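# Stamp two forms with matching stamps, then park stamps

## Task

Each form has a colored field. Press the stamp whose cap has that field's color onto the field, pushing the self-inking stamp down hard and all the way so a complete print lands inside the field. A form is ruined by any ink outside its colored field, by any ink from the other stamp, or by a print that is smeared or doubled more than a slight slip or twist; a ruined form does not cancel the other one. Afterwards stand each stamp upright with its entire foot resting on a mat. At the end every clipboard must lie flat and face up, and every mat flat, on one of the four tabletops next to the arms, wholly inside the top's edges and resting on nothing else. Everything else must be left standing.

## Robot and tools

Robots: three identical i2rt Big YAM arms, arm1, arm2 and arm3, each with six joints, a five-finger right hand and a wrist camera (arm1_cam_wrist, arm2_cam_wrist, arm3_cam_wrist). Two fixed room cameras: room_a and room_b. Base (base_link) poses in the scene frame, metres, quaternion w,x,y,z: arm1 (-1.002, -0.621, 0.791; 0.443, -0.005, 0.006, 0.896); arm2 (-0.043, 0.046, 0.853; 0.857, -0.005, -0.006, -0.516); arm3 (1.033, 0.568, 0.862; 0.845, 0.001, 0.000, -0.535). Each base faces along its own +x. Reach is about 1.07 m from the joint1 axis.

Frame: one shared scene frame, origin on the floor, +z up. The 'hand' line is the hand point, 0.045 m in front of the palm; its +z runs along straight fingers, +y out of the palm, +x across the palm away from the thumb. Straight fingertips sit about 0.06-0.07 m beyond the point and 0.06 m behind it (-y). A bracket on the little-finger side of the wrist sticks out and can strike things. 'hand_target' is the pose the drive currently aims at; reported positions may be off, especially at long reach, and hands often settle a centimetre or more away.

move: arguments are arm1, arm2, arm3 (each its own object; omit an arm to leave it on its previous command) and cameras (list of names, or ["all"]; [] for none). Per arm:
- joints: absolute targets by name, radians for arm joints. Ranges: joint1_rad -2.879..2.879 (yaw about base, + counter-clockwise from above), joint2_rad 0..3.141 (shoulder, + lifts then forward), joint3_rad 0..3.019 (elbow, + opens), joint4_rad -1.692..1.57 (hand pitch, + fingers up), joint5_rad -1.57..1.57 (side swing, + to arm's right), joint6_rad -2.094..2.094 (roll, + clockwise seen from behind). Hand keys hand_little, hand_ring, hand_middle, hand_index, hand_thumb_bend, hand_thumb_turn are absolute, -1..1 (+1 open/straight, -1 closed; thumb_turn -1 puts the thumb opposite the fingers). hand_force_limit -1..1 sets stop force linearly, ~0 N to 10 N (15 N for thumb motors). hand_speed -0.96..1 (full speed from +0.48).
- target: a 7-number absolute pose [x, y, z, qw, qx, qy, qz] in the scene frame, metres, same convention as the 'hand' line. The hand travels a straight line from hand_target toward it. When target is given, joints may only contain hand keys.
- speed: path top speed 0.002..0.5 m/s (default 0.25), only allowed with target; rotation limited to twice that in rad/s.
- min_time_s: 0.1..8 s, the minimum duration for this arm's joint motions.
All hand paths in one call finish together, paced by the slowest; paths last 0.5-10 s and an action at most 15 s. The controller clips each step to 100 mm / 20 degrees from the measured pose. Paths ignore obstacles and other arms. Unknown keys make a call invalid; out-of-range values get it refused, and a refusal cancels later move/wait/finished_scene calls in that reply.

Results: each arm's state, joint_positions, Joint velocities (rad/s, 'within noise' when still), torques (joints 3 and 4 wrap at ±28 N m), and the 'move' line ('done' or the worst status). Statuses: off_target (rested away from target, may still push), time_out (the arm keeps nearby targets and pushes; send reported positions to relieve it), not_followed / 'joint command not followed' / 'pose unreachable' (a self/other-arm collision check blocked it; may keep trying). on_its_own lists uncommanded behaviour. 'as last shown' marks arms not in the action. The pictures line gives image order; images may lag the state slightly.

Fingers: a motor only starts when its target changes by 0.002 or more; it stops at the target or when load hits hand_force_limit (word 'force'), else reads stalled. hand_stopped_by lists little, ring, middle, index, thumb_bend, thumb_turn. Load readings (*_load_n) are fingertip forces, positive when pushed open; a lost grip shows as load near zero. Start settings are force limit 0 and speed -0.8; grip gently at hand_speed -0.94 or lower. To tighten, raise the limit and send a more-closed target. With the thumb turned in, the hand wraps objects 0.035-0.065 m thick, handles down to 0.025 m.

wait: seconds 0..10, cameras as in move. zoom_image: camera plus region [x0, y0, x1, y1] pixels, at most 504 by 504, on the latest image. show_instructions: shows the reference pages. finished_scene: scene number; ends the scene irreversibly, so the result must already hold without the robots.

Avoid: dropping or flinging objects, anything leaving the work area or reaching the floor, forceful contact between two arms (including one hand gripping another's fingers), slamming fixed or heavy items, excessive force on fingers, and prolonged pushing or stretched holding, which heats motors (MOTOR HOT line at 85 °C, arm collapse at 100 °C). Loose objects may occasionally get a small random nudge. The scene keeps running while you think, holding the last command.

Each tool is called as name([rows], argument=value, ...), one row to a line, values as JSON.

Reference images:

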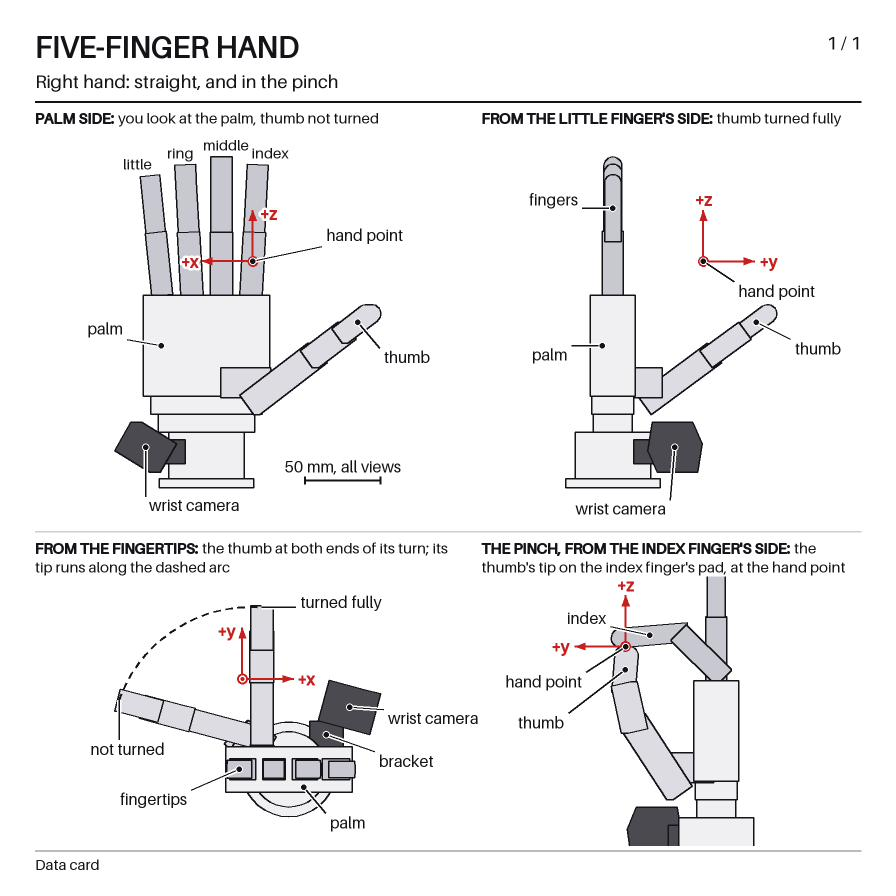

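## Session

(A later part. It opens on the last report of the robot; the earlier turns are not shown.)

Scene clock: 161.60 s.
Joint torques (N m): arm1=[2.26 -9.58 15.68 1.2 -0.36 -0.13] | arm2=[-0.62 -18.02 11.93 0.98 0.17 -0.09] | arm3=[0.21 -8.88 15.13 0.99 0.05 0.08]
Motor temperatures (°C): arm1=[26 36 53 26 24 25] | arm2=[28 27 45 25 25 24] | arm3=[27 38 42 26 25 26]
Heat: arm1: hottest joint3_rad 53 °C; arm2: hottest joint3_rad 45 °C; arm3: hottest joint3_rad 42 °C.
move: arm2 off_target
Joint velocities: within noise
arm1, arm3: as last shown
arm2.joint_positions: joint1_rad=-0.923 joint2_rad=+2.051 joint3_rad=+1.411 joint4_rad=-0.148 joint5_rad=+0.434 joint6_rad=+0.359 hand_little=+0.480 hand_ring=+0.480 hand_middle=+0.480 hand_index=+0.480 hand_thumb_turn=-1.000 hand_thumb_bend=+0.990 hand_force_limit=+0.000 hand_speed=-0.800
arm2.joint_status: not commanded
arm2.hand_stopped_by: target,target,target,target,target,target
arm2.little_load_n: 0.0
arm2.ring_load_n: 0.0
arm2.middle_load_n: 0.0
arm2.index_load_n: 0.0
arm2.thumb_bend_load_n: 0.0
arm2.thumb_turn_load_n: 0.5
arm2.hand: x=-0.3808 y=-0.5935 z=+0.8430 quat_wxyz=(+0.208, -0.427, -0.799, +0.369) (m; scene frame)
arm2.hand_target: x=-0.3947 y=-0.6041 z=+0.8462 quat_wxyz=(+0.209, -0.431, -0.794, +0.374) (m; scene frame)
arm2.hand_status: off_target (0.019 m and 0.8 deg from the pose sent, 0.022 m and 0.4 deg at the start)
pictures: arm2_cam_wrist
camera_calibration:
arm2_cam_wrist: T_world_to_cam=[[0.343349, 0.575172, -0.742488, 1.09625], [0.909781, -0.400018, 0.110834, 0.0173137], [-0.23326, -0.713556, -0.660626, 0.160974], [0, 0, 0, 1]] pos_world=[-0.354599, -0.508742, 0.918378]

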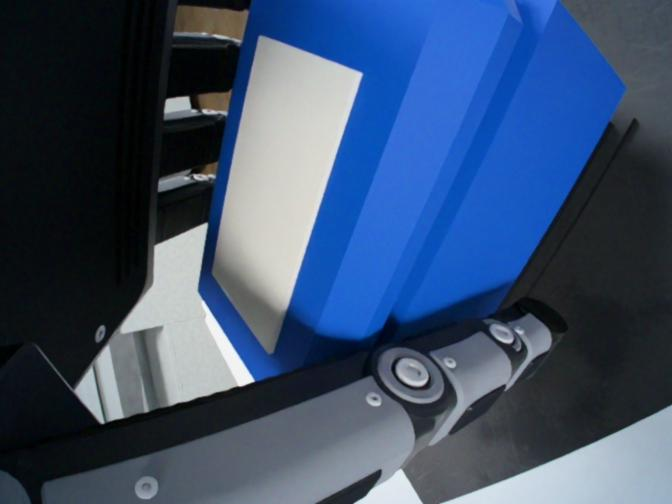

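move(arm2={"target": [-0.401, -0.615, 0.850, 0.209, -0.431, -0.795, 0.374], "speed": 0.06}, cameras=["arm2_cam_wrist"])

Scene clock: 163.43 s.
Joint torques (N m): arm1=[2.32 -9.64 15.71 1.21 -0.35 -0.13] | arm2=[-0.79 -18.37 12.36 1.16 0.15 -0.11] | arm3=[0.26 -8.88 15.08 1.01 0.05 0.08]
Motor temperatures (°C): arm1=[26 36 53 26 24 25] | arm2=[28 28 46 25 25 24] | arm3=[27 38 42 26 25 26]
Heat: arm1: hottest joint3_rad 53 °C; arm2: hottest joint3_rad 46 °C; arm3: hottest joint3_rad 42 °C.
move: arm2 off_target
Joint velocities: within noise
arm1: as last shown
arm2.joint_positions: joint1_rad=-0.923 joint2_rad=+2.069 joint3_rad=+1.454 joint4_rad=-0.176 joint5_rad=+0.433 joint6_rad=+0.359 hand_little=+0.480 hand_ring=+0.480 hand_middle=+0.480 hand_index=+0.480 hand_thumb_turn=-1.000 hand_thumb_bend=+0.990 hand_force_limit=+0.000 hand_speed=-0.800
arm2.joint_status: not commanded
arm2.hand_stopped_by: target,target,target,target,target,target
arm2.little_load_n: 0.0
arm2.ring_load_n: 0.0
arm2.middle_load_n: 0.0
arm2.index_load_n: 0.0
arm2.thumb_bend_load_n: 0.0
arm2.thumb_turn_load_n: -0.5
arm2.hand: x=-0.3850 y=-0.6029 z=+0.8466 quat_wxyz=(+0.208, -0.427, -0.799, +0.368) (m; scene frame)
arm2.hand_target: x=-0.4006 y=-0.6139 z=+0.8504 quat_wxyz=(+0.209, -0.431, -0.794, +0.374) (m; scene frame)
arm2.hand_status: off_target (0.020 m and 1.0 deg from the pose sent, 0.030 m and 0.8 deg at the start)
arm3.joint_positions: joint1_rad=+0.439 joint2_rad=+1.305 joint3_rad=+1.689 joint4_rad=-1.088 joint5_rad=+0.248 joint6_rad=+0.206 hand_little=+0.480 hand_ring=+0.480 hand_middle=+0.480 hand_index=+0.480 hand_thumb_turn=-1.000 hand_thumb_bend=+0.990 hand_force_limit=+0.100 hand_speed=-0.800
arm3.joint_status: not commanded
arm3.hand_stopped_by: target,target,target,target,target,target
arm3.little_load_n: 0.0
arm3.ring_load_n: 0.0
arm3.middle_load_n: 0.0
arm3.index_load_n: 0.5
arm3.thumb_bend_load_n: 0.0
arm3.thumb_turn_load_n: 0.0
arm3.hand: x=+1.4266 y=+0.2340 z=+1.3020 quat_wxyz=(-0.120, +0.249, -0.867, +0.414) (m; scene frame)
arm3.hand_target: x=+1.4307 y=+0.2390 z=+1.3344 quat_wxyz=(-0.139, +0.242, -0.858, +0.432) (m; scene frame)
arm3.hand_status: not commanded
pictures: arm2_cam_wrist
camera_calibration:
arm2_cam_wrist: T_world_to_cam=[[0.344127, 0.576677, -0.740959, 1.10566], [0.909818, -0.399772, 0.111415, 0.0168045], [-0.231964, -0.712479, -0.662244, 0.158105], [0, 0, 0, 1]] pos_world=[-0.359102, -0.518245, 0.922081]

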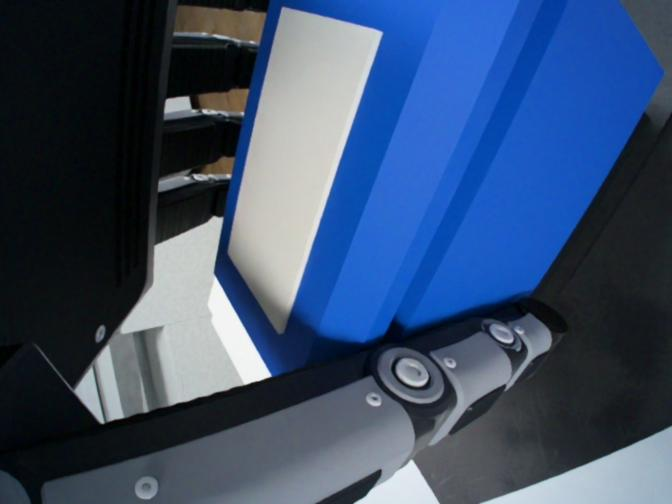

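move(arm2={"target": [-0.392, -0.599, 0.870, 0.209, -0.431, -0.795, 0.376], "speed": 0.06}, cameras=["arm2_cam_wrist"])

Scene clock: 171.83 s.
Joint torques (N m): arm1=[2.26 -9.58 15.72 1.21 -0.35 -0.13] | arm2=[-0.62 -21.89 7.94 1.09 0.21 -0.09] | arm3=[0.15 -9 15.12 1.03 0.06 0.08]
Motor temperatures (°C): arm1=[26 35 54 26 24 25] | arm2=[28 28 47 25 25 24] | arm3=[27 37 43 26 25 26]
Heat: arm1: hottest joint3_rad 54 °C; arm2: hottest joint3_rad 47 °C; arm3: hottest joint3_rad 43 °C.
move: arm2 off_target
Joint velocities: within noise
arm1.joint_positions: joint1_rad=-0.004 joint2_rad=+1.307 joint3_rad=+1.699 joint4_rad=-1.089 joint5_rad=-0.486 joint6_rad=-0.410 hand_little=+0.480 hand_ring=+0.480 hand_middle=+0.480 hand_index=+0.480 hand_thumb_turn=-1.000 hand_thumb_bend=+0.990 hand_force_limit=+0.100 hand_speed=-0.800
arm1.joint_status: not commanded
arm1.hand_stopped_by: target,target,target,target,target,target
arm1.little_load_n: 0.0
arm1.ring_load_n: 0.0
arm1.middle_load_n: 0.0
arm1.index_load_n: 0.0
arm1.thumb_bend_load_n: 0.0
arm1.thumb_turn_load_n: 0.0
arm1.hand: x=-1.3715 y=-0.2848 z=+1.2369 quat_wxyz=(-0.376, +0.711, +0.531, -0.268) (m; scene frame)
arm1.hand_target: x=-1.3712 y=-0.2869 z=+1.2634 quat_wxyz=(-0.397, +0.696, +0.535, -0.267) (m; scene frame)
arm1.hand_status: not commanded
arm2.joint_positions: joint1_rad=-0.923 joint2_rad=+2.044 joint3_rad=+1.454 joint4_rad=-0.185 joint5_rad=+0.433 joint6_rad=+0.359 hand_little=+0.480 hand_ring=+0.480 hand_middle=+0.480 hand_index=+0.480 hand_thumb_turn=-1.000 hand_thumb_bend=+0.990 hand_force_limit=+0.000 hand_speed=-0.800
arm2.joint_status: not commanded
arm2.hand_stopped_by: target,target,target,target,target,target
arm2.little_load_n: 0.0
arm2.ring_load_n: 0.0
arm2.middle_load_n: 0.0
arm2.index_load_n: 0.0
arm2.thumb_bend_load_n: 0.5
arm2.thumb_turn_load_n: 0.5
arm2.hand: x=-0.3857 y=-0.6041 z=+0.8626 quat_wxyz=(+0.207, -0.427, -0.796, +0.375) (m; scene frame)
arm2.hand_target: x=-0.3919 y=-0.5990 z=+0.8697 quat_wxyz=(+0.209, -0.430, -0.794, +0.375) (m; scene frame)
arm2.hand_status: off_target (0.011 m and 0.4 deg from the pose sent, 0.025 m and 1.1 deg at the start)
arm3: as last shown
arm3.ring_load_n: -0.5
arm3.index_load_n: 0.0
pictures: arm2_cam_wrist
camera_calibration:
arm2_cam_wrist: T_world_to_cam=[[0.339205, 0.565834, -0.751513, 1.11911], [0.910598, -0.398017, 0.111332, 0.0164874], [-0.236119, -0.72209, -0.650256, 0.150047], [0, 0, 0, 1]] pos_world=[-0.359191, -0.518321, 0.936759]

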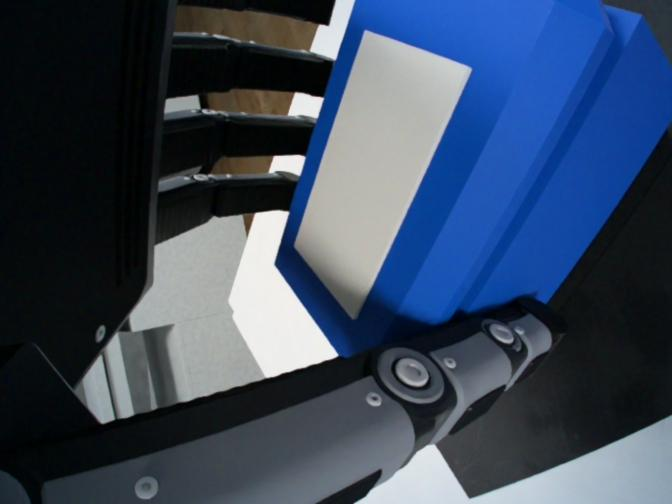

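move(arm2={"target": [-0.386, -0.581, 0.862, 0.209, -0.431, -0.795, 0.376], "speed": 0.06}, cameras=["arm2_cam_wrist"])

Scene clock: 173.90 s.
Joint torques (N m): arm1=[2.2 -9.52 15.66 1.21 -0.35 -0.14] | arm2=[-0.85 -21.48 6.97 2.06 0.15 -0.12] | arm3=[0.26 -8.82 15.15 0.95 0.04 0.08]
Motor temperatures (°C): arm1=[26 35 55 26 24 25] | arm2=[28 29 47 25 25 24] | arm3=[27 37 43 26 25 26]
Heat: arm1: hottest joint3_rad 55 °C; arm2: hottest joint3_rad 47 °C; arm3: hottest joint3_rad 43 °C.
move: arm2 off_target
Joint velocities: within noise
arm1, arm3: as last shown
arm2.joint_positions: joint1_rad=-0.924 joint2_rad=+2.018 joint3_rad=+1.389 joint4_rad=-0.161 joint5_rad=+0.431 joint6_rad=+0.359 hand_little=+0.480 hand_ring=+0.480 hand_middle=+0.480 hand_index=+0.480 hand_thumb_turn=-1.000 hand_thumb_bend=+0.990 hand_force_limit=+0.000 hand_speed=-0.800
arm2.joint_status: not commanded
arm2.hand_stopped_by: target,target,target,target,target,target
arm2.little_load_n: 0.0
arm2.ring_load_n: 0.0
arm2.middle_load_n: 0.0
arm2.index_load_n: 0.0
arm2.thumb_bend_load_n: 0.0
arm2.thumb_turn_load_n: 0.0
arm2.hand: x=-0.3777 y=-0.5859 z=+0.8537 quat_wxyz=(+0.207, -0.427, -0.799, +0.368) (m; scene frame)
arm2.hand_target: x=-0.3860 y=-0.5811 z=+0.8619 quat_wxyz=(+0.209, -0.430, -0.794, +0.375) (m; scene frame)
arm2.hand_status: off_target (0.013 m and 1.1 deg from the pose sent, 0.023 m and 0.4 deg at the start)
arm3.ring_load_n: 0.0
pictures: arm2_cam_wrist
camera_calibration:
arm2_cam_wrist: T_world_to_cam=[[0.344667, 0.575818, -0.741376, 1.09862], [0.909819, -0.399387, 0.112778, 0.0151485], [-0.231156, -0.713389, -0.661546, 0.175798], [0, 0, 0, 1]] pos_world=[-0.351804, -0.501143, 0.92908]

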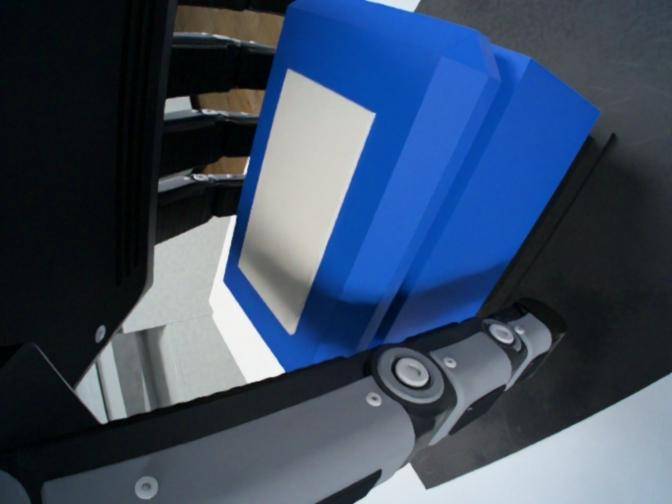

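move(arm2={"joints": {"hand_little": 0.0, "hand_ring": 0.0, "hand_middle": 0.0, "hand_index": 0.0, "hand_thumb_bend": -0.2, "hand_speed": -0.86, "hand_force_limit": -0.4}}, cameras=[])

move(arm2={"joints": {"hand_little": -0.3, "hand_ring": -0.3, "hand_middle": -0.3, "hand_index": -0.3, "hand_thumb_bend": -0.4, "hand_speed": -0.9, "hand_force_limit": 0.1}}, cameras=["arm2_cam_wrist"])

Scene clock: 181.13 s.
Joint torques (N m): arm1=[2.2 -9.64 15.69 1.17 -0.36 -0.12] | arm2=[-0.79 -21.6 6.97 1.89 0.19 -0.12] | arm3=[0.21 -9 15.1 1.01 0.05 0.09]
Motor temperatures (°C): arm1=[26 35 56 26 24 25] | arm2=[28 29 46 25 25 24] | arm3=[27 37 43 26 25 26]
Heat: arm1: hottest joint3_rad 56 °C; arm2: hottest joint3_rad 46 °C; arm3: hottest joint3_rad 43 °C.
move: arm2 off_target
Joint velocities: within noise
arm1, arm3: as last shown
arm2.joint_positions: joint1_rad=-0.925 joint2_rad=+2.018 joint3_rad=+1.389 joint4_rad=-0.159 joint5_rad=+0.430 joint6_rad=+0.359 hand_little=+0.000 hand_ring=+0.015 hand_middle=+0.067 hand_index=+0.041 hand_thumb_turn=-1.000 hand_thumb_bend=+0.781 hand_force_limit=-0.400 hand_speed=-0.860
arm2.joint_status: hand_middle off_target (ended at +0.067, target +0.000); hand_index off_target (ended at +0.041, target +0.000); hand_thumb_bend off_target (ended at +0.781, target -0.200); the others done
arm2.hand_stopped_by: target,force,force,force,force,target
arm2.little_load_n: 0.0
arm2.ring_load_n: 5.5
arm2.middle_load_n: 0.5
arm2.index_load_n: 5.5
arm2.thumb_bend_load_n: 12.5
arm2.thumb_turn_load_n: 1.5
arm2.hand: x=-0.3782 y=-0.5860 z=+0.8539 quat_wxyz=(+0.207, -0.428, -0.799, +0.369) (m; scene frame)
arm2.hand_target: x=-0.3859 y=-0.5810 z=+0.8618 quat_wxyz=(+0.209, -0.430, -0.794, +0.375) (m; scene frame)
arm2.hand_status: not commanded
pictures: none
No camera images: "cameras" was empty.

Scene clock: 182.40 s.
Joint torques (N m): arm1=[2.2 -9.41 15.72 1.21 -0.36 -0.13] | arm2=[-0.79 -21.54 6.98 1.89 0.2 -0.12] | arm3=[0.21 -8.94 15.12 0.98 0.04 0.09]
Motor temperatures (°C): arm1=[26 35 56 26 24 25] | arm2=[28 29 46 25 25 24] | arm3=[27 37 43 26 25 26]
Heat: arm1: hottest joint3_rad 56 °C; arm2: hottest joint3_rad 46 °C; arm3: hottest joint3_rad 43 °C.
move: arm2 off_target
Joint velocities: within noise
arm1, arm3: as last shown
arm2.joint_positions: joint1_rad=-0.925 joint2_rad=+2.018 joint3_rad=+1.389 joint4_rad=-0.159 joint5_rad=+0.430 joint6_rad=+0.359 hand_little=-0.081 hand_ring=+0.008 hand_middle=+0.051 hand_index=+0.041 hand_thumb_turn=-1.000 hand_thumb_bend=+0.782 hand_force_limit=+0.100 hand_speed=-0.900
arm2.joint_status: hand_little off_target (ended at -0.081, target -0.300); hand_ring off_target (ended at +0.008, target -0.300); hand_middle off_target (ended at +0.051, target -0.300); hand_index off_target (ended at +0.041, target -0.300); hand_thumb_bend off_target (ended at +0.782, target -0.400); the others done
arm2.hand_stopped_by: force,force,force,force,force,target
arm2.little_load_n: 7.0
arm2.ring_load_n: 1.5
arm2.middle_load_n: 7.5
arm2.index_load_n: 3.0
arm2.thumb_bend_load_n: 18.0
arm2.thumb_turn_load_n: 7.0
arm2.hand: x=-0.3784 y=-0.5859 z=+0.8542 quat_wxyz=(+0.207, -0.428, -0.799, +0.369) (m; scene frame)
arm2.hand_target: x=-0.3861 y=-0.5810 z=+0.8620 quat_wxyz=(+0.209, -0.430, -0.794, +0.375) (m; scene frame)
arm2.hand_status: not commanded
pictures: arm2_cam_wrist
camera_calibration:
arm2_cam_wrist: T_world_to_cam=[[0.344832, 0.574186, -0.742564, 1.09944], [0.909582, -0.399792, 0.113254, 0.0150518], [-0.231842, -0.714477, -0.66013, 0.173869], [0, 0, 0, 1]] pos_world=[-0.352503, -0.50104, 0.929477]

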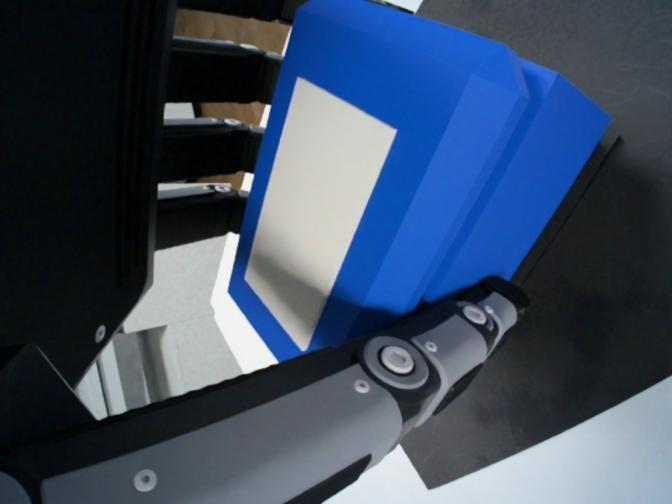

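move(arm1={"joints": {"joint2_rad": 0.9, "joint3_rad": 1.95, "joint4_rad": -1.6}, "min_time_s": 3}, arm2={"target": [-0.396, -0.600, 0.97, 0.209, -0.431, -0.795, 0.376], "speed": 0.12}, arm3={"joints": {"joint2_rad": 0.9, "joint3_rad": 1.95, "joint4_rad": -1.6}, "min_time_s": 3}, cameras=["arm2_cam_wrist"])

Scene clock: 187.03 s.
Joint torques (N m): arm1=[2.2 -0.21 10.52 1.36 -0.32 -0.14] | arm2=[-0.73 -21.13 13.7 1.1 0.25 -0.12] | arm3=[0.21 0.26 9.94 1.16 0.03 0.08]
Motor temperatures (°C): arm1=[26 35 55 26 24 25] | arm2=[28 29 47 25 25 24] | arm3=[27 37 44 26 25 26]
Heat: arm1: hottest joint3_rad 55 °C; arm2: hottest joint3_rad 47 °C; arm3: hottest joint3_rad 44 °C.
move: arm1 done; arm2 off_target; arm3 done
Joint velocities: within noise
arm1.joint_positions: joint1_rad=-0.004 joint2_rad=+0.901 joint3_rad=+1.915 joint4_rad=-1.589 joint5_rad=-0.486 joint6_rad=-0.410 hand_little=+0.480 hand_ring=+0.480 hand_middle=+0.480 hand_index=+0.480 hand_thumb_turn=-1.000 hand_thumb_bend=+0.990 hand_force_limit=+0.100 hand_speed=-0.800
arm1.joint_status: all done
arm1.hand_stopped_by: target,target,target,target,target,target
arm1.little_load_n: 0.0
arm1.ring_load_n: 0.0
arm1.middle_load_n: 0.0
arm1.index_load_n: 0.0
arm1.thumb_bend_load_n: 0.0
arm1.thumb_turn_load_n: 0.0
arm1.hand: x=-1.2054 y=-0.5023 z=+1.3937 quat_wxyz=(-0.430, +0.681, +0.529, -0.268) (m; scene frame)
arm1.hand_target: x=-1.2010 y=-0.5083 z=+1.4046 quat_wxyz=(-0.441, +0.672, +0.532, -0.266) (m; scene frame)
arm1.hand_status: not commanded
arm2.joint_positions: joint1_rad=-0.925 joint2_rad=+1.929 joint3_rad=+1.498 joint4_rad=-0.409 joint5_rad=+0.430 joint6_rad=+0.359 hand_little=-0.081 hand_ring=+0.008 hand_middle=+0.051 hand_index=+0.041 hand_thumb_turn=-1.000 hand_thumb_bend=+0.782 hand_force_limit=+0.100 hand_speed=-0.900
arm2.joint_status: not commanded
arm2.hand_stopped_by: force,force,force,force,force,target
arm2.little_load_n: 7.0
arm2.ring_load_n: 1.5
arm2.middle_load_n: 7.5
arm2.index_load_n: 3.0
arm2.thumb_bend_load_n: 18.0
arm2.thumb_turn_load_n: 7.0
arm2.hand: x=-0.3778 y=-0.5829 z=+0.9301 quat_wxyz=(+0.208, -0.427, -0.809, +0.346) (m; scene frame)
arm2.hand_target: x=-0.3950 y=-0.5977 z=+0.9707 quat_wxyz=(+0.209, -0.430, -0.794, +0.376) (m; scene frame)
arm2.hand_status: off_target (0.047 m and 3.9 deg from the pose sent, 0.118 m and 1.0 deg at the start)
arm3.joint_positions: joint1_rad=+0.439 joint2_rad=+0.897 joint3_rad=+1.909 joint4_rad=-1.588 joint5_rad=+0.248 joint6_rad=+0.206 hand_little=+0.480 hand_ring=+0.480 hand_middle=+0.480 hand_index=+0.480 hand_thumb_turn=-1.000 hand_thumb_bend=+0.990 hand_force_limit=+0.100 hand_speed=-0.800
arm3.joint_status: all done
arm3.hand_stopped_by: target,target,target,target,target,target
arm3.little_load_n: 0.0
arm3.ring_load_n: 0.0
arm3.middle_load_n: 0.0
arm3.index_load_n: 0.0
arm3.thumb_bend_load_n: 0.0
arm3.thumb_turn_load_n: 0.0
arm3.hand: x=+1.2148 y=+0.4082 z=+1.4618 quat_wxyz=(-0.152, +0.233, -0.843, +0.460) (m; scene frame)
arm3.hand_target: x=+1.2121 y=+0.4147 z=+1.4756 quat_wxyz=(-0.165, +0.229, -0.837, +0.468) (m; scene frame)
arm3.hand_status: not commanded
pictures: arm2_cam_wrist
camera_calibration:
arm2_cam_wrist: T_world_to_cam=[[0.360283, 0.608205, -0.707306, 1.14677], [0.907435, -0.404262, 0.114603, 0.00238994], [-0.216234, -0.683124, -0.697556, 0.285285], [0, 0, 0, 1]] pos_world=[-0.353642, -0.501619, 1.00984]

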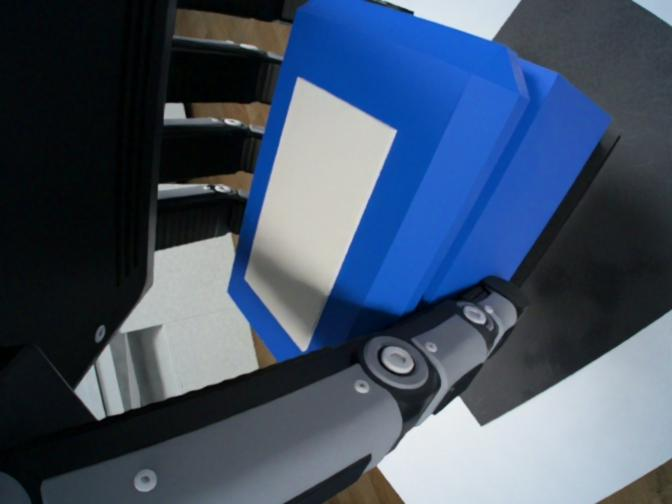

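move(arm2={"joints": {"joint2_rad": 1.4, "joint3_rad": 1.75, "joint4_rad": -1.02}, "min_time_s": 3}, cameras=[])

move(arm2={"joints": {"joint1_rad": 1.65, "joint5_rad": 0.12, "joint6_rad": 0.1}, "min_time_s": 5}, cameras=["arm2_cam_wrist","room_a"])

Scene clock: 192.57 s.
Joint torques (N m): arm1=[2.2 -0.03 10.54 1.33 -0.31 -0.14] | arm2=[-0.79 -13.98 14.58 1.26 0.22 -0.12] | arm3=[0.26 0.26 9.91 1.16 0.03 0.08]
Motor temperatures (°C): arm1=[26 35 53 26 24 25] | arm2=[28 29 48 25 25 24] | arm3=[27 36 44 26 25 26]
Heat: arm1: hottest joint3_rad 53 °C; arm2: hottest joint3_rad 48 °C; arm3: hottest joint3_rad 44 °C.
move: arm2 done
Joint velocities: within noise
arm1, arm3: as last shown
arm1.ring_load_n: -0.5
arm2.joint_positions: joint1_rad=-0.925 joint2_rad=+1.413 joint3_rad=+1.688 joint4_rad=-1.016 joint5_rad=+0.430 joint6_rad=+0.359 hand_little=-0.081 hand_ring=+0.008 hand_middle=+0.051 hand_index=+0.041 hand_thumb_turn=-1.000 hand_thumb_bend=+0.782 hand_force_limit=+0.100 hand_speed=-0.900
arm2.joint_status: all done
arm2.hand_stopped_by: force,force,force,force,force,target
arm2.little_load_n: 7.0
arm2.ring_load_n: 1.5
arm2.middle_load_n: 7.5
arm2.index_load_n: 3.0
arm2.thumb_bend_load_n: 17.5
arm2.thumb_turn_load_n: 7.0
arm2.hand: x=-0.3175 y=-0.4460 z=+1.2614 quat_wxyz=(+0.206, -0.429, -0.788, +0.391) (m; scene frame)
arm2.hand_target: x=-0.3241 y=-0.4429 z=+1.3010 quat_wxyz=(+0.207, -0.431, -0.771, +0.420) (m; scene frame)
arm2.hand_status: not commanded
pictures: none
No camera images: "cameras" was empty.

Scene clock: 198.10 s.
Joint torques (N m): arm1=[2.2 0.09 10.52 1.35 -0.31 -0.14] | arm2=[0.09 -14.04 14.52 1.32 0.13 -0.17] | arm3=[0.21 0.09 9.96 1.16 0.03 0.08]
Motor temperatures (°C): arm1=[26 35 52 26 24 25] | arm2=[28 30 50 25 25 24] | arm3=[27 36 44 26 25 26]
Heat: arm1: hottest joint3_rad 52 °C; arm2: hottest joint3_rad 50 °C; arm3: hottest joint3_rad 44 °C.
move: arm2 done
Joint velocities: within noise
arm1, arm3: as last shown
arm1.ring_load_n: 0.0
arm1.thumb_turn_load_n: 0.5
arm2.joint_positions: joint1_rad=+1.649 joint2_rad=+1.413 joint3_rad=+1.688 joint4_rad=-1.016 joint5_rad=+0.120 joint6_rad=+0.111 hand_little=-0.081 hand_ring=+0.008 hand_middle=+0.051 hand_index=+0.041 hand_thumb_turn=-1.000 hand_thumb_bend=+0.782 hand_force_limit=+0.100 hand_speed=-0.900
arm2.joint_status: all done
arm2.hand_stopped_by: force,force,force,force,force,target
arm2.little_load_n: 7.0
arm2.ring_load_n: 1.5
arm2.middle_load_n: 7.5
arm2.index_load_n: 3.5
arm2.thumb_bend_load_n: 18.0
arm2.thumb_turn_load_n: 7.5
arm2.hand: x=+0.4205 y=+0.3628 z=+1.2451 quat_wxyz=(-0.335, +0.764, -0.502, +0.229) (m; scene frame)
arm2.hand_target: x=+0.4215 y=+0.3639 z=+1.2843 quat_wxyz=(-0.363, +0.753, -0.491, +0.244) (m; scene frame)
arm2.hand_status: not commanded
arm3.index_load_n: -0.5
pictures: arm2_cam_wrist, room_a
camera_calibration:
arm2_cam_wrist: T_world_to_cam=[[-0.467407, -0.51445, -0.718938, 1.27655], [-0.819865, 0.556451, 0.134845, -0.0232415], [0.330683, 0.65246, -0.681869, 0.589588], [0, 0, 0, 1]] pos_world=[0.382648, 0.284972, 1.32292]

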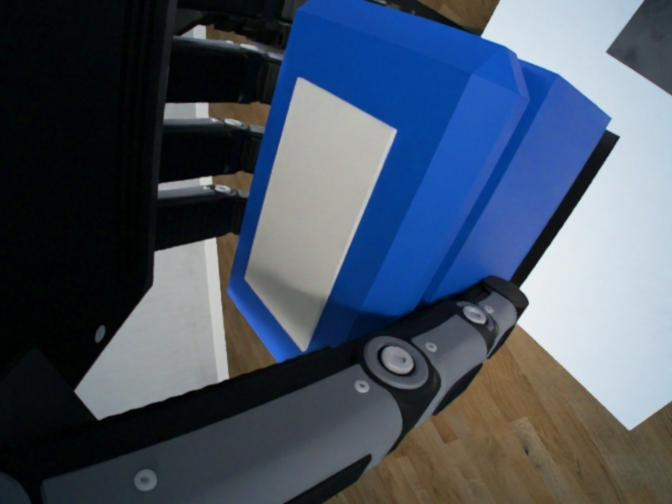

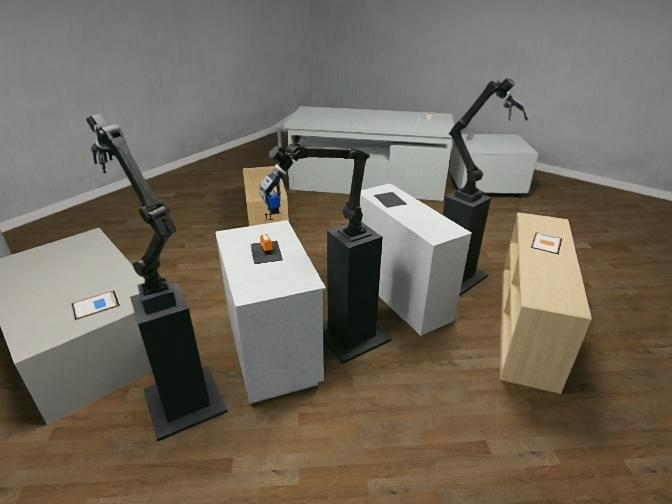

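move(arm2={"target": [0.457, 0.364, 0.99, -0.357, 0.773, -0.473, 0.228], "speed": 0.15}, cameras=["arm2_cam_wrist"])

Scene clock: 201.97 s.
Joint torques (N m): arm1=[2.26 -0.03 10.56 1.35 -0.31 -0.14] | arm2=[-1.32 -13.39 8.65 2.37 -0.08 -0.17] | arm3=[0.26 0.09 9.95 1.14 0.03 0.07]
Motor temperatures (°C): arm1=[26 34 51 26 24 25] | arm2=[28 30 50 25 25 24] | arm3=[27 36 43 26 25 26]
Heat: arm1: hottest joint3_rad 51 °C; arm2: hottest joint3_rad 50 °C; arm3: hottest joint3_rad 43 °C.
move: arm2 done
Joint velocities: within noise
arm1, arm3: as last shown
arm1.thumb_turn_load_n: 0.0
arm2.joint_positions: joint1_rad=+1.620 joint2_rad=+1.520 joint3_rad=+1.112 joint4_rad=-0.299 joint5_rad=+0.047 joint6_rad=+0.047 hand_little=-0.081 hand_ring=+0.008 hand_middle=+0.051 hand_index=+0.041 hand_thumb_turn=-1.000 hand_thumb_bend=+0.782 hand_force_limit=+0.100 hand_speed=-0.900
arm2.joint_status: not commanded
arm2.hand_stopped_by: force,force,force,force,force,target
arm2.little_load_n: 6.5
arm2.ring_load_n: 1.5
arm2.middle_load_n: 7.5
arm2.index_load_n: 3.0
arm2.thumb_bend_load_n: 18.0
arm2.thumb_turn_load_n: 7.5
arm2.hand: x=+0.4497 y=+0.3692 z=+0.9917 quat_wxyz=(-0.354, +0.775, -0.473, +0.222) (m; scene frame)
arm2.hand_target: x=+0.4568 y=+0.3640 z=+0.9901 quat_wxyz=(-0.357, +0.773, -0.473, +0.228) (m; scene frame)
arm2.hand_status: done (0.009 m and 0.8 deg from the pose sent, 0.258 m and 4.3 deg at the start)
arm3.index_load_n: 0.0
pictures: arm2_cam_wrist
camera_calibration:
arm2_cam_wrist: T_world_to_cam=[[-0.415423, -0.53329, -0.736903, 1.11272], [-0.85843, 0.497796, 0.123682, 0.0813706], [0.300869, 0.68396, -0.664588, 0.387585], [0, 0, 0, 1]] pos_world=[0.415488, 0.287804, 1.06749]

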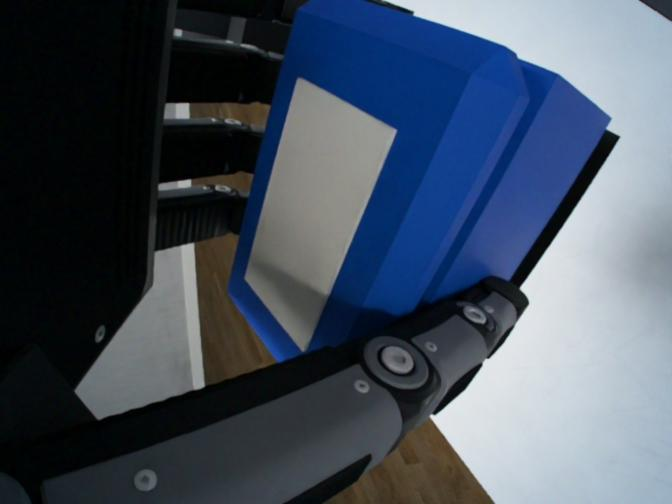

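move(arm2={"target": [0.455, 0.360, 0.885, -0.358, 0.772, -0.473, 0.231], "speed": 0.12}, cameras=["arm2_cam_wrist"])

Scene clock: 205.60 s.
Joint torques (N m): arm1=[2.2 0.09 10.55 1.36 -0.31 -0.13] | arm2=[-1.26 -13.86 7.39 2.33 0.11 -0.17] | arm3=[0.26 0.26 9.96 1.1 0.02 0.08]
Motor temperatures (°C): arm1=[26 34 50 26 24 25] | arm2=[28 30 50 25 25 24] | arm3=[27 36 43 26 25 26]
Heat: arm1: hottest joint3_rad 50 °C; arm2: hottest joint3_rad 50 °C; arm3: hottest joint3_rad 43 °C.
move: arm2 done
Joint velocities: within noise
arm1, arm3: as last shown
arm2.joint_positions: joint1_rad=+1.620 joint2_rad=+1.664 joint3_rad=+0.966 joint4_rad=-0.001 joint5_rad=+0.047 joint6_rad=+0.046 hand_little=-0.081 hand_ring=+0.008 hand_middle=+0.051 hand_index=+0.041 hand_thumb_turn=-1.000 hand_thumb_bend=+0.782 hand_force_limit=+0.100 hand_speed=-0.900
arm2.joint_status: not commanded
arm2.hand_stopped_by: force,force,force,force,force,target
arm2.little_load_n: 6.5
arm2.ring_load_n: 1.5
arm2.middle_load_n: 7.5
arm2.index_load_n: 3.0
arm2.thumb_bend_load_n: 18.0
arm2.thumb_turn_load_n: 7.0
arm2.hand: x=+0.4484 y=+0.3666 z=+0.8880 quat_wxyz=(-0.357, +0.774, -0.472, +0.224) (m; scene frame)
arm2.hand_target: x=+0.4548 y=+0.3600 z=+0.8851 quat_wxyz=(-0.358, +0.772, -0.473, +0.231) (m; scene frame)
arm2.hand_status: done (0.010 m and 0.8 deg from the pose sent, 0.107 m and 1.2 deg at the start)
arm3.ring_load_n: -0.5
pictures: arm2_cam_wrist
camera_calibration:
arm2_cam_wrist: T_world_to_cam=[[-0.409808, -0.531372, -0.741418, 1.03515], [-0.859724, 0.496641, 0.119259, 0.0993627], [0.304847, 0.686288, -0.660361, 0.31445], [0, 0, 0, 1]] pos_world=[0.413777, 0.284898, 0.963278]

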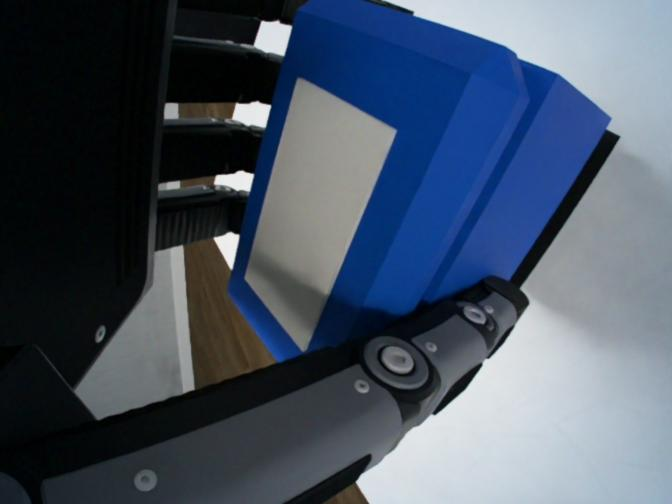

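Continue in small steps.

move(arm2={"target": [0.454, 0.358, 0.862, -0.358, 0.771, -0.473, 0.234], "speed": 0.06}, cameras=[])

move(arm2={"target": [0.454, 0.358, 0.851, -0.358, 0.771, -0.473, 0.234], "speed": 0.05}, cameras=["arm2_cam_wrist"])

Scene clock: 207.33 s.
Joint torques (N m): arm1=[2.2 -0.03 10.52 1.35 -0.31 -0.14] | arm2=[-1.32 -13.86 6.98 2.4 0.21 -0.17] | arm3=[0.15 0.21 9.94 1.14 0.04 0.09]
Motor temperatures (°C): arm1=[26 34 50 26 24 25] | arm2=[28 30 49 25 25 24] | arm3=[27 36 43 26 25 26]
Heat: arm1: hottest joint3_rad 50 °C; arm2: hottest joint3_rad 49 °C; arm3: hottest joint3_rad 43 °C.
move: arm2 done
Joint velocities: within noise
arm1, arm3: as last shown
arm2.joint_positions: joint1_rad=+1.620 joint2_rad=+1.703 joint3_rad=+0.940 joint4_rad=+0.069 joint5_rad=+0.050 joint6_rad=+0.046 hand_little=-0.081 hand_ring=+0.008 hand_middle=+0.051 hand_index=+0.041 hand_thumb_turn=-1.000 hand_thumb_bend=+0.782 hand_force_limit=+0.100 hand_speed=-0.900
arm2.joint_status: not commanded
arm2.hand_stopped_by: force,force,force,force,force,target
arm2.little_load_n: 7.0
arm2.ring_load_n: 1.5
arm2.middle_load_n: 7.5
arm2.index_load_n: 3.0
arm2.thumb_bend_load_n: 18.0
arm2.thumb_turn_load_n: 7.0
arm2.hand: x=+0.4480 y=+0.3652 z=+0.8662 quat_wxyz=(-0.358, +0.773, -0.472, +0.227) (m; scene frame)
arm2.hand_target: x=+0.4538 y=+0.3581 z=+0.8621 quat_wxyz=(-0.358, +0.771, -0.473, +0.234) (m; scene frame)
arm2.hand_status: done (0.010 m and 0.9 deg from the pose sent, 0.028 m and 1.2 deg at the start)
arm3.ring_load_n: 0.0
pictures: none
No camera images: "cameras" was empty.

Scene clock: 208.30 s.
Joint torques (N m): arm1=[2.08 0.03 10.52 1.33 -0.32 -0.14] | arm2=[-1.26 -13.1 6.52 2.33 0.19 -0.16] | arm3=[0.26 0.15 9.95 1.18 0.03 0.08]
Motor temperatures (°C): arm1=[26 34 50 26 24 25] | arm2=[28 30 49 25 25 24] | arm3=[27 36 43 26 25 26]
Heat: arm1: hottest joint3_rad 50 °C; arm2: hottest joint3_rad 49 °C; arm3: hottest joint3_rad 43 °C.
move: arm2 off_target
Joint velocities: within noise
arm1, arm3: as last shown
arm2.joint_positions: joint1_rad=+1.620 joint2_rad=+1.716 joint3_rad=+0.937 joint4_rad=+0.100 joint5_rad=+0.051 joint6_rad=+0.045 hand_little=-0.081 hand_ring=+0.008 hand_middle=+0.051 hand_index=+0.041 hand_thumb_turn=-1.000 hand_thumb_bend=+0.782 hand_force_limit=+0.100 hand_speed=-0.900
arm2.joint_status: not commanded
arm2.hand_stopped_by: force,force,force,force,force,target
arm2.little_load_n: 6.0
arm2.ring_load_n: 1.5
arm2.middle_load_n: 7.5
arm2.index_load_n: 3.0
arm2.thumb_bend_load_n: 17.5
arm2.thumb_turn_load_n: 7.5
arm2.hand: x=+0.4514 y=+0.3670 z=+0.8630 quat_wxyz=(-0.364, +0.770, -0.470, +0.230) (m; scene frame)
arm2.hand_target: x=+0.4536 y=+0.3580 z=+0.8512 quat_wxyz=(-0.358, +0.771, -0.473, +0.234) (m; scene frame)
arm2.hand_status: off_target (0.015 m and 0.9 deg from the pose sent, 0.018 m and 0.9 deg at the start)
pictures: arm2_cam_wrist
camera_calibration:
arm2_cam_wrist: T_world_to_cam=[[-0.395946, -0.52494, -0.753435, 1.01981], [-0.861075, 0.497301, 0.106029, 0.116499], [0.319025, 0.690746, -0.648917, 0.278851], [0, 0, 0, 1]] pos_world=[0.415142, 0.284787, 0.936956]

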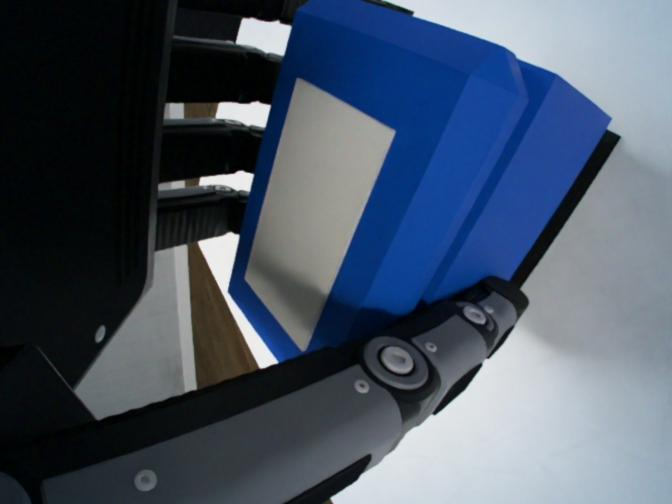

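move(arm2={"target": [0.452, 0.356, 0.846, -0.353, 0.774, -0.475, 0.229], "speed": 0.05}, cameras=["arm2_cam_wrist"])

Scene clock: 209.77 s.
Joint torques (N m): arm1=[2.2 -0.03 10.52 1.32 -0.32 -0.14] | arm2=[-1.55 -12.63 6.5 2 -0.06 -0.15] | arm3=[0.26 0.26 9.94 1.11 0.02 0.09]
Motor temperatures (°C): arm1=[26 34 49 26 24 25] | arm2=[28 29 49 25 25 24] | arm3=[27 35 43 26 25 26]
Heat: arm1: hottest joint3_rad 49 °C; arm2: hottest joint3_rad 49 °C; arm3: hottest joint3_rad 43 °C.
move: arm2 off_target
Joint velocities: within noise
arm1, arm3: as last shown
arm2.joint_positions: joint1_rad=+1.620 joint2_rad=+1.716 joint3_rad=+0.937 joint4_rad=+0.100 joint5_rad=+0.051 joint6_rad=+0.045 hand_little=-0.081 hand_ring=+0.008 hand_middle=+0.051 hand_index=+0.041 hand_thumb_turn=-1.000 hand_thumb_bend=+0.782 hand_force_limit=+0.100 hand_speed=-0.900
arm2.joint_status: not commanded
arm2.hand_stopped_by: force,force,force,force,force,target
arm2.little_load_n: 6.0
arm2.ring_load_n: 1.5
arm2.middle_load_n: 7.5
arm2.index_load_n: 3.5
arm2.thumb_bend_load_n: 17.5
arm2.thumb_turn_load_n: 8.0
arm2.hand: x=+0.4515 y=+0.3667 z=+0.8628 quat_wxyz=(-0.364, +0.770, -0.470, +0.230) (m; scene frame)
arm2.hand_target: x=+0.4515 y=+0.3559 z=+0.8465 quat_wxyz=(-0.353, +0.773, -0.475, +0.229) (m; scene frame)
arm2.hand_status: off_target (0.020 m and 1.4 deg from the pose sent, 0.020 m and 1.5 deg at the start)
arm3.ring_load_n: 0.5
pictures: arm2_cam_wrist
camera_calibration:
arm2_cam_wrist: T_world_to_cam=[[-0.396361, -0.524923, -0.753229, 1.01956], [-0.860884, 0.497584, 0.106246, 0.116343], [0.319023, 0.690555, -0.649121, 0.279074], [0, 0, 0, 1]] pos_world=[0.415242, 0.284587, 0.936757]

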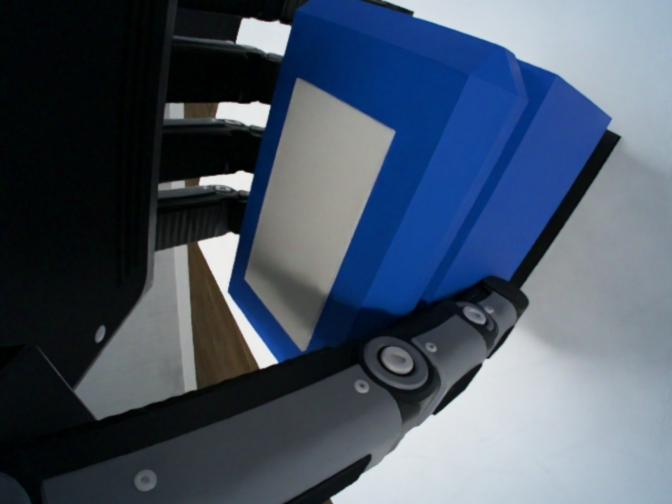

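move(arm2={"joints": {"hand_little": 0.2, "hand_ring": 0.2, "hand_middle": 0.2, "hand_index": 0.2, "hand_thumb_bend": 0.9, "hand_speed": -0.85}}, cameras=[])

move(arm2={"joints": {"hand_little": 0.6, "hand_ring": 0.6, "hand_middle": 0.6, "hand_index": 0.6, "hand_thumb_bend": 0.99, "hand_speed": -0.8}}, cameras=["arm2_cam_wrist"])

Scene clock: 211.90 s.
Joint torques (N m): arm1=[2.26 -0.03 10.48 1.36 -0.32 -0.14] | arm2=[-1.26 -13.04 6.46 2 -0.01 -0.15] | arm3=[0.26 0.15 9.94 1.14 0.01 0.09]
Motor temperatures (°C): arm1=[26 34 49 26 24 25] | arm2=[28 29 49 25 25 24] | arm3=[27 35 43 26 25 26]
Heat: arm1: hottest joint3_rad 49 °C; arm2: hottest joint3_rad 49 °C; arm3: hottest joint3_rad 43 °C.
move: arm2 done
Joint velocities: within noise
arm1.joint_positions: joint1_rad=-0.004 joint2_rad=+0.901 joint3_rad=+1.915 joint4_rad=-1.589 joint5_rad=-0.486 joint6_rad=-0.410 hand_little=+0.480 hand_ring=+0.480 hand_middle=+0.480 hand_index=+0.480 hand_thumb_turn=-1.000 hand_thumb_bend=+0.990 hand_force_limit=+0.100 hand_speed=-0.800
arm1.joint_status: not commanded
arm1.hand_stopped_by: target,target,target,target,target,target
arm1.little_load_n: 0.0
arm1.ring_load_n: 0.0
arm1.middle_load_n: 0.0
arm1.index_load_n: 0.0
arm1.thumb_bend_load_n: 0.0
arm1.thumb_turn_load_n: 0.0
arm1.hand: x=-1.2054 y=-0.5023 z=+1.3937 quat_wxyz=(-0.430, +0.681, +0.529, -0.268) (m; scene frame)
arm1.hand_target: x=-1.2010 y=-0.5083 z=+1.4046 quat_wxyz=(-0.441, +0.672, +0.532, -0.266) (m; scene frame)
arm1.hand_status: not commanded
arm2.joint_positions: joint1_rad=+1.618 joint2_rad=+1.720 joint3_rad=+0.937 joint4_rad=+0.100 joint5_rad=+0.050 joint6_rad=+0.045 hand_little=+0.200 hand_ring=+0.200 hand_middle=+0.200 hand_index=+0.200 hand_thumb_turn=-1.000 hand_thumb_bend=+0.900 hand_force_limit=+0.100 hand_speed=-0.850
arm2.joint_status: all done
arm2.hand_stopped_by: target,target,target,target,target,target
arm2.little_load_n: 0.0
arm2.ring_load_n: 0.0
arm2.middle_load_n: 0.0
arm2.index_load_n: 0.0
arm2.thumb_bend_load_n: 0.0
arm2.thumb_turn_load_n: 0.0
arm2.hand: x=+0.4516 y=+0.3655 z=+0.8605 quat_wxyz=(-0.362, +0.771, -0.471, +0.229) (m; scene frame)
arm2.hand_target: x=+0.4515 y=+0.3559 z=+0.8465 quat_wxyz=(-0.353, +0.773, -0.475, +0.229) (m; scene frame)
arm2.hand_status: not commanded
arm3.joint_positions: joint1_rad=+0.439 joint2_rad=+0.897 joint3_rad=+1.909 joint4_rad=-1.588 joint5_rad=+0.248 joint6_rad=+0.206 hand_little=+0.480 hand_ring=+0.480 hand_middle=+0.480 hand_index=+0.480 hand_thumb_turn=-1.000 hand_thumb_bend=+0.990 hand_force_limit=+0.100 hand_speed=-0.800
arm3.joint_status: not commanded
arm3.hand_stopped_by: target,target,target,target,target,target
arm3.little_load_n: 0.0
arm3.ring_load_n: 0.0
arm3.middle_load_n: 0.0
arm3.index_load_n: 0.0
arm3.thumb_bend_load_n: 0.0
arm3.thumb_turn_load_n: 0.0
arm3.hand: x=+1.2148 y=+0.4082 z=+1.4618 quat_wxyz=(-0.152, +0.233, -0.843, +0.460) (m; scene frame)
arm3.hand_target: x=+1.2121 y=+0.4147 z=+1.4756 quat_wxyz=(-0.165, +0.229, -0.837, +0.468) (m; scene frame)
arm3.hand_status: not commanded
pictures: none
No camera images: "cameras" was empty.

Scene clock: 213.10 s.
Joint torques (N m): arm1=[2.14 -0.09 10.52 1.36 -0.32 -0.14] | arm2=[-1.32 -13.04 6.48 2 -0.02 -0.15] | arm3=[0.21 0.15 9.99 1.14 0.03 0.09]
Motor temperatures (°C): arm1=[26 34 49 26 24 25] | arm2=[28 29 48 25 25 24] | arm3=[27 35 43 26 25 26]
Heat: arm1: hottest joint3_rad 49 °C; arm2: hottest joint3_rad 48 °C; arm3: hottest joint3_rad 43 °C.
move: arm2 done
Joint velocities: within noise
arm1, arm3: as last shown
arm2.joint_positions: joint1_rad=+1.618 joint2_rad=+1.720 joint3_rad=+0.937 joint4_rad=+0.100 joint5_rad=+0.050 joint6_rad=+0.045 hand_little=+0.600 hand_ring=+0.600 hand_middle=+0.600 hand_index=+0.600 hand_thumb_turn=-1.000 hand_thumb_bend=+0.990 hand_force_limit=+0.100 hand_speed=-0.800
arm2.joint_status: all done
arm2.hand_stopped_by: target,target,target,target,target,target
arm2.little_load_n: 0.0
arm2.ring_load_n: 0.0
arm2.middle_load_n: 0.0
arm2.index_load_n: 0.0
arm2.thumb_bend_load_n: 0.0
arm2.thumb_turn_load_n: 0.0
arm2.hand: x=+0.4516 y=+0.3655 z=+0.8605 quat_wxyz=(-0.362, +0.771, -0.471, +0.229) (m; scene frame)
arm2.hand_target: x=+0.4515 y=+0.3559 z=+0.8465 quat_wxyz=(-0.353, +0.773, -0.475, +0.229) (m; scene frame)
arm2.hand_status: not commanded
pictures: arm2_cam_wrist
camera_calibration:
arm2_cam_wrist: T_world_to_cam=[[-0.400072, -0.525559, -0.75082, 1.017], [-0.859741, 0.499004, 0.108817, 0.114093], [0.317472, 0.689045, -0.651481, 0.281652], [0, 0, 0, 1]] pos_world=[0.415547, 0.283491, 0.934661]

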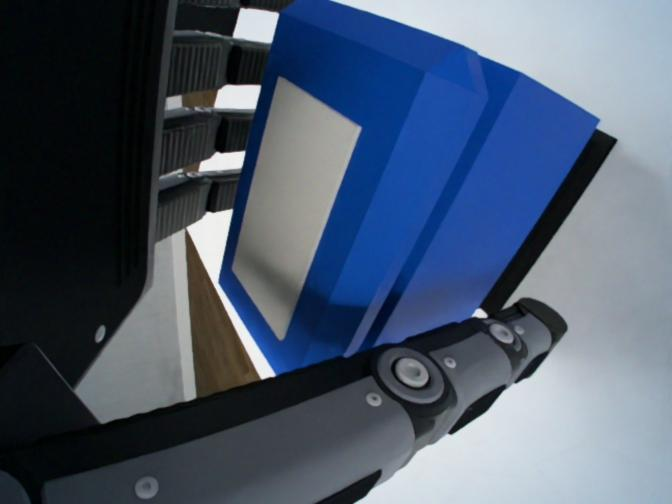

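move(arm2={"target": [0.457, 0.359, 0.915, -0.358, 0.771, -0.473, 0.232], "speed": 0.1, "joints": {"hand_little": 0.8, "hand_ring": 0.8, "hand_middle": 0.8, "hand_index": 0.8}}, cameras=[])

move(arm2={"target": [0.457, 0.359, 0.985, -0.358, 0.771, -0.473, 0.232], "speed": 0.12}, cameras=["arm2_cam_wrist"])

Scene clock: 215.37 s.
Joint torques (N m): arm1=[2.2 -0.09 10.55 1.33 -0.31 -0.14] | arm2=[-1.38 -15.21 11.6 1.18 -0.03 -0.17] | arm3=[0.26 0.21 9.98 1.13 0.02 0.1]
Motor temperatures (°C): arm1=[26 34 48 26 24 25] | arm2=[28 29 48 25 25 24] | arm3=[27 35 42 26 25 26]
Heat: arm1: hottest joint3_rad 48 °C; arm2: hottest joint3_rad 48 °C; arm3: hottest joint3_rad 42 °C.
move: arm2 off_target
Joint velocities: within noise
arm1, arm3: as last shown
arm2.joint_positions: joint1_rad=+1.616 joint2_rad=+1.630 joint3_rad=+0.944 joint4_rad=-0.051 joint5_rad=+0.050 joint6_rad=+0.044 hand_little=+0.800 hand_ring=+0.800 hand_middle=+0.800 hand_index=+0.800 hand_thumb_turn=-1.000 hand_thumb_bend=+0.990 hand_force_limit=+0.100 hand_speed=-0.800
arm2.joint_status: all done
arm2.hand_stopped_by: target,target,target,target,target,target
arm2.little_load_n: 0.0
arm2.ring_load_n: 0.0
arm2.middle_load_n: 0.0
arm2.index_load_n: 0.0
arm2.thumb_bend_load_n: 0.0
arm2.thumb_turn_load_n: 0.0
arm2.hand: x=+0.4343 y=+0.3549 z=+0.8886 quat_wxyz=(-0.340, +0.780, -0.477, +0.218) (m; scene frame)
arm2.hand_target: x=+0.4558 y=+0.3583 z=+0.9154 quat_wxyz=(-0.358, +0.771, -0.473, +0.232) (m; scene frame)
arm2.hand_status: off_target (0.035 m and 2.8 deg from the pose sent, 0.055 m and 0.6 deg at the start)
pictures: none
No camera images: "cameras" was empty.

Scene clock: 216.70 s.
Joint torques (N m): arm1=[2.26 0.03 10.54 1.33 -0.32 -0.14] | arm2=[-1.32 -14.21 12.72 1.13 -0.08 -0.18] | arm3=[0.21 0.15 9.99 1.17 0.03 0.09]
Motor temperatures (°C): arm1=[26 34 48 26 24 25] | arm2=[28 29 48 25 25 24] | arm3=[27 35 42 26 25 26]
Heat: arm1: hottest joint3_rad 48 °C; arm2: hottest joint3_rad 48 °C; arm3: hottest joint3_rad 42 °C.
move: arm2 off_target
Joint velocities: within noise
arm1, arm3: as last shown
arm2.joint_positions: joint1_rad=+1.614 joint2_rad=+1.526 joint3_rad=+1.034 joint4_rad=-0.243 joint5_rad=+0.049 joint6_rad=+0.043 hand_little=+0.800 hand_ring=+0.800 hand_middle=+0.800 hand_index=+0.800 hand_thumb_turn=-1.000 hand_thumb_bend=+0.990 hand_force_limit=+0.100 hand_speed=-0.800
arm2.joint_status: not commanded
arm2.hand_stopped_by: target,target,target,target,target,target
arm2.little_load_n: 0.0
arm2.ring_load_n: 0.0
arm2.middle_load_n: 0.0
arm2.index_load_n: 0.0
arm2.thumb_bend_load_n: 0.0
arm2.thumb_turn_load_n: 0.0
arm2.hand: x=+0.4366 y=+0.3560 z=+0.9578 quat_wxyz=(-0.341, +0.780, -0.477, +0.219) (m; scene frame)
arm2.hand_target: x=+0.4558 y=+0.3583 z=+0.9853 quat_wxyz=(-0.358, +0.771, -0.473, +0.232) (m; scene frame)
arm2.hand_status: off_target (0.034 m and 2.7 deg from the pose sent, 0.099 m and 2.8 deg at the start)
arm3.ring_load_n: 0.5
pictures: arm2_cam_wrist
camera_calibration:
arm2_cam_wrist: T_world_to_cam=[[-0.434086, -0.544634, -0.717595, 1.06895], [-0.853154, 0.504338, 0.13331, 0.066947], [0.289305, 0.670087, -0.683583, 0.406197], [0, 0, 0, 1]] pos_world=[0.40362, 0.276238, 1.03582]

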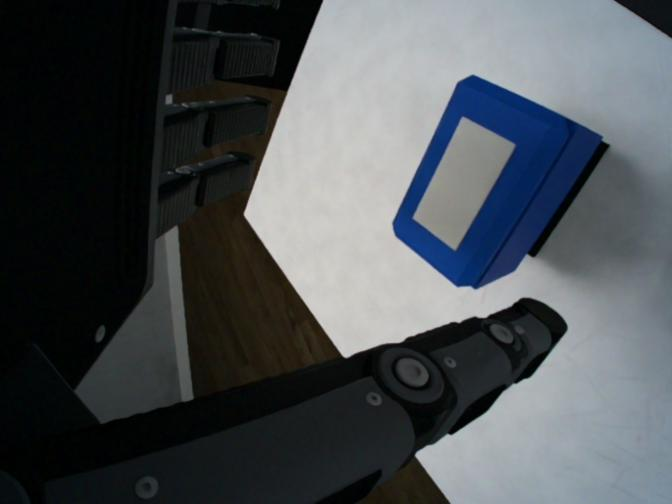

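move(arm2={"target": [0.470, 0.30, 1.09, -0.352, 0.774, -0.473, 0.228], "speed": 0.2, "joints": {"hand_little": 0.48, "hand_ring": 0.48, "hand_middle": 0.48, "hand_index": 0.48}}, cameras=[])

move(arm2={"target": [0.504, 0.150, 1.01, -0.352, 0.776, -0.475, 0.228], "speed": 0.2}, cameras=["arm2_cam_wrist"])

Scene clock: 220.70 s.
Joint torques (N m): arm1=[2.2 -0.03 10.54 1.35 -0.32 -0.13] | arm2=[-0.97 -12.69 14.04 1.13 -0.11 -0.18] | arm3=[0.09 0.03 9.95 1.17 0.03 0.09]
Motor temperatures (°C): arm1=[26 34 48 26 24 25] | arm2=[28 29 49 25 25 24] | arm3=[27 35 42 26 25 26]
Heat: arm1: hottest joint3_rad 48 °C; arm2: hottest joint3_rad 49 °C; arm3: hottest joint3_rad 42 °C.
move: arm2 off_target
Joint velocities: within noise
arm1, arm3: as last shown
arm2.joint_positions: joint1_rad=+1.481 joint2_rad=+1.409 joint3_rad=+1.201 joint4_rad=-0.542 joint5_rad=-0.052 joint6_rad=-0.042 hand_little=+0.480 hand_ring=+0.480 hand_middle=+0.480 hand_index=+0.480 hand_thumb_turn=-1.000 hand_thumb_bend=+0.990 hand_force_limit=+0.100 hand_speed=-0.800
arm2.joint_status: all done
arm2.hand_stopped_by: target,target,target,target,target,target
arm2.little_load_n: 0.0
arm2.ring_load_n: 0.0
arm2.middle_load_n: 0.0
arm2.index_load_n: 0.0
arm2.thumb_bend_load_n: 0.0
arm2.thumb_turn_load_n: 0.0
arm2.hand: x=+0.4533 y=+0.2986 z=+1.0619 quat_wxyz=(-0.337, +0.781, -0.480, +0.213) (m; scene frame)
arm2.hand_target: x=+0.4687 y=+0.2994 z=+1.0901 quat_wxyz=(-0.352, +0.774, -0.473, +0.229) (m; scene frame)
arm2.hand_status: off_target (0.033 m and 2.7 deg from the pose sent, 0.147 m and 1.8 deg at the start)
arm3.ring_load_n: 0.0
pictures: none
No camera images: "cameras" was empty.

Scene clock: 222.47 s.
Joint torques (N m): arm1=[2.26 0.03 10.52 1.32 -0.31 -0.14] | arm2=[-0.5 -11.58 8.42 2.1 -0.29 -0.15] | arm3=[0.21 0.15 9.94 1.17 0.02 0.09]
Motor temperatures (°C): arm1=[26 34 47 26 24 25] | arm2=[28 29 49 25 25 24] | arm3=[27 35 42 26 25 26]
Heat: arm1: hottest joint3_rad 47 °C; arm2: hottest joint3_rad 49 °C; arm3: hottest joint3_rad 42 °C.
move: arm2 off_target
Joint velocities: within noise
arm1, arm3: as last shown
arm2.joint_positions: joint1_rad=+1.146 joint2_rad=+1.458 joint3_rad=+1.118 joint4_rad=-0.397 joint5_rad=-0.300 joint6_rad=-0.263 hand_little=+0.480 hand_ring=+0.480 hand_middle=+0.480 hand_index=+0.480 hand_thumb_turn=-1.000 hand_thumb_bend=+0.990 hand_force_limit=+0.100 hand_speed=-0.800
arm2.joint_status: not commanded
arm2.hand_stopped_by: target,target,target,target,target,target
arm2.little_load_n: 0.0
arm2.ring_load_n: 0.0
arm2.middle_load_n: 0.0
arm2.index_load_n: 0.0
arm2.thumb_bend_load_n: -0.5
arm2.thumb_turn_load_n: 0.0
arm2.hand: x=+0.5025 y=+0.1530 z=+1.0210 quat_wxyz=(-0.355, +0.772, -0.476, +0.229) (m; scene frame)
arm2.hand_target: x=+0.5037 y=+0.1500 z=+1.0102 quat_wxyz=(-0.351, +0.775, -0.474, +0.228) (m; scene frame)
arm2.hand_status: off_target (0.012 m and 0.6 deg from the pose sent, 0.165 m and 2.6 deg at the start)
arm3.little_load_n: 0.5
pictures: arm2_cam_wrist
camera_calibration:
arm2_cam_wrist: T_world_to_cam=[[-0.413174, -0.529599, -0.740819, 1.04325], [-0.854143, 0.507481, 0.113588, 0.237363], [0.315796, 0.679697, -0.662031, 0.529553], [0, 0, 0, 1]] pos_world=[0.466556, 0.0721132, 1.09648]

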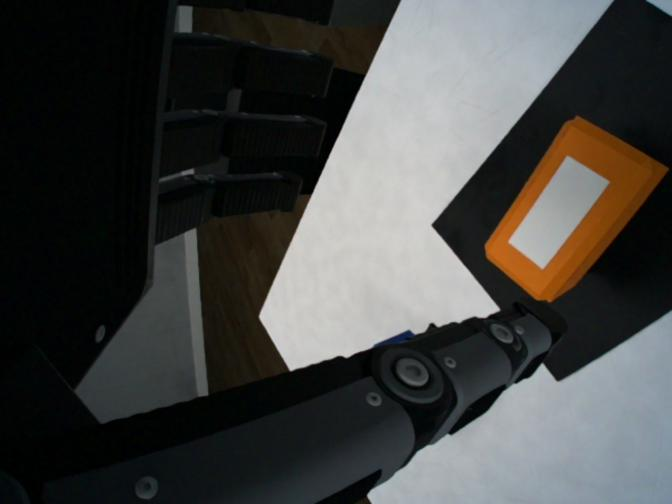

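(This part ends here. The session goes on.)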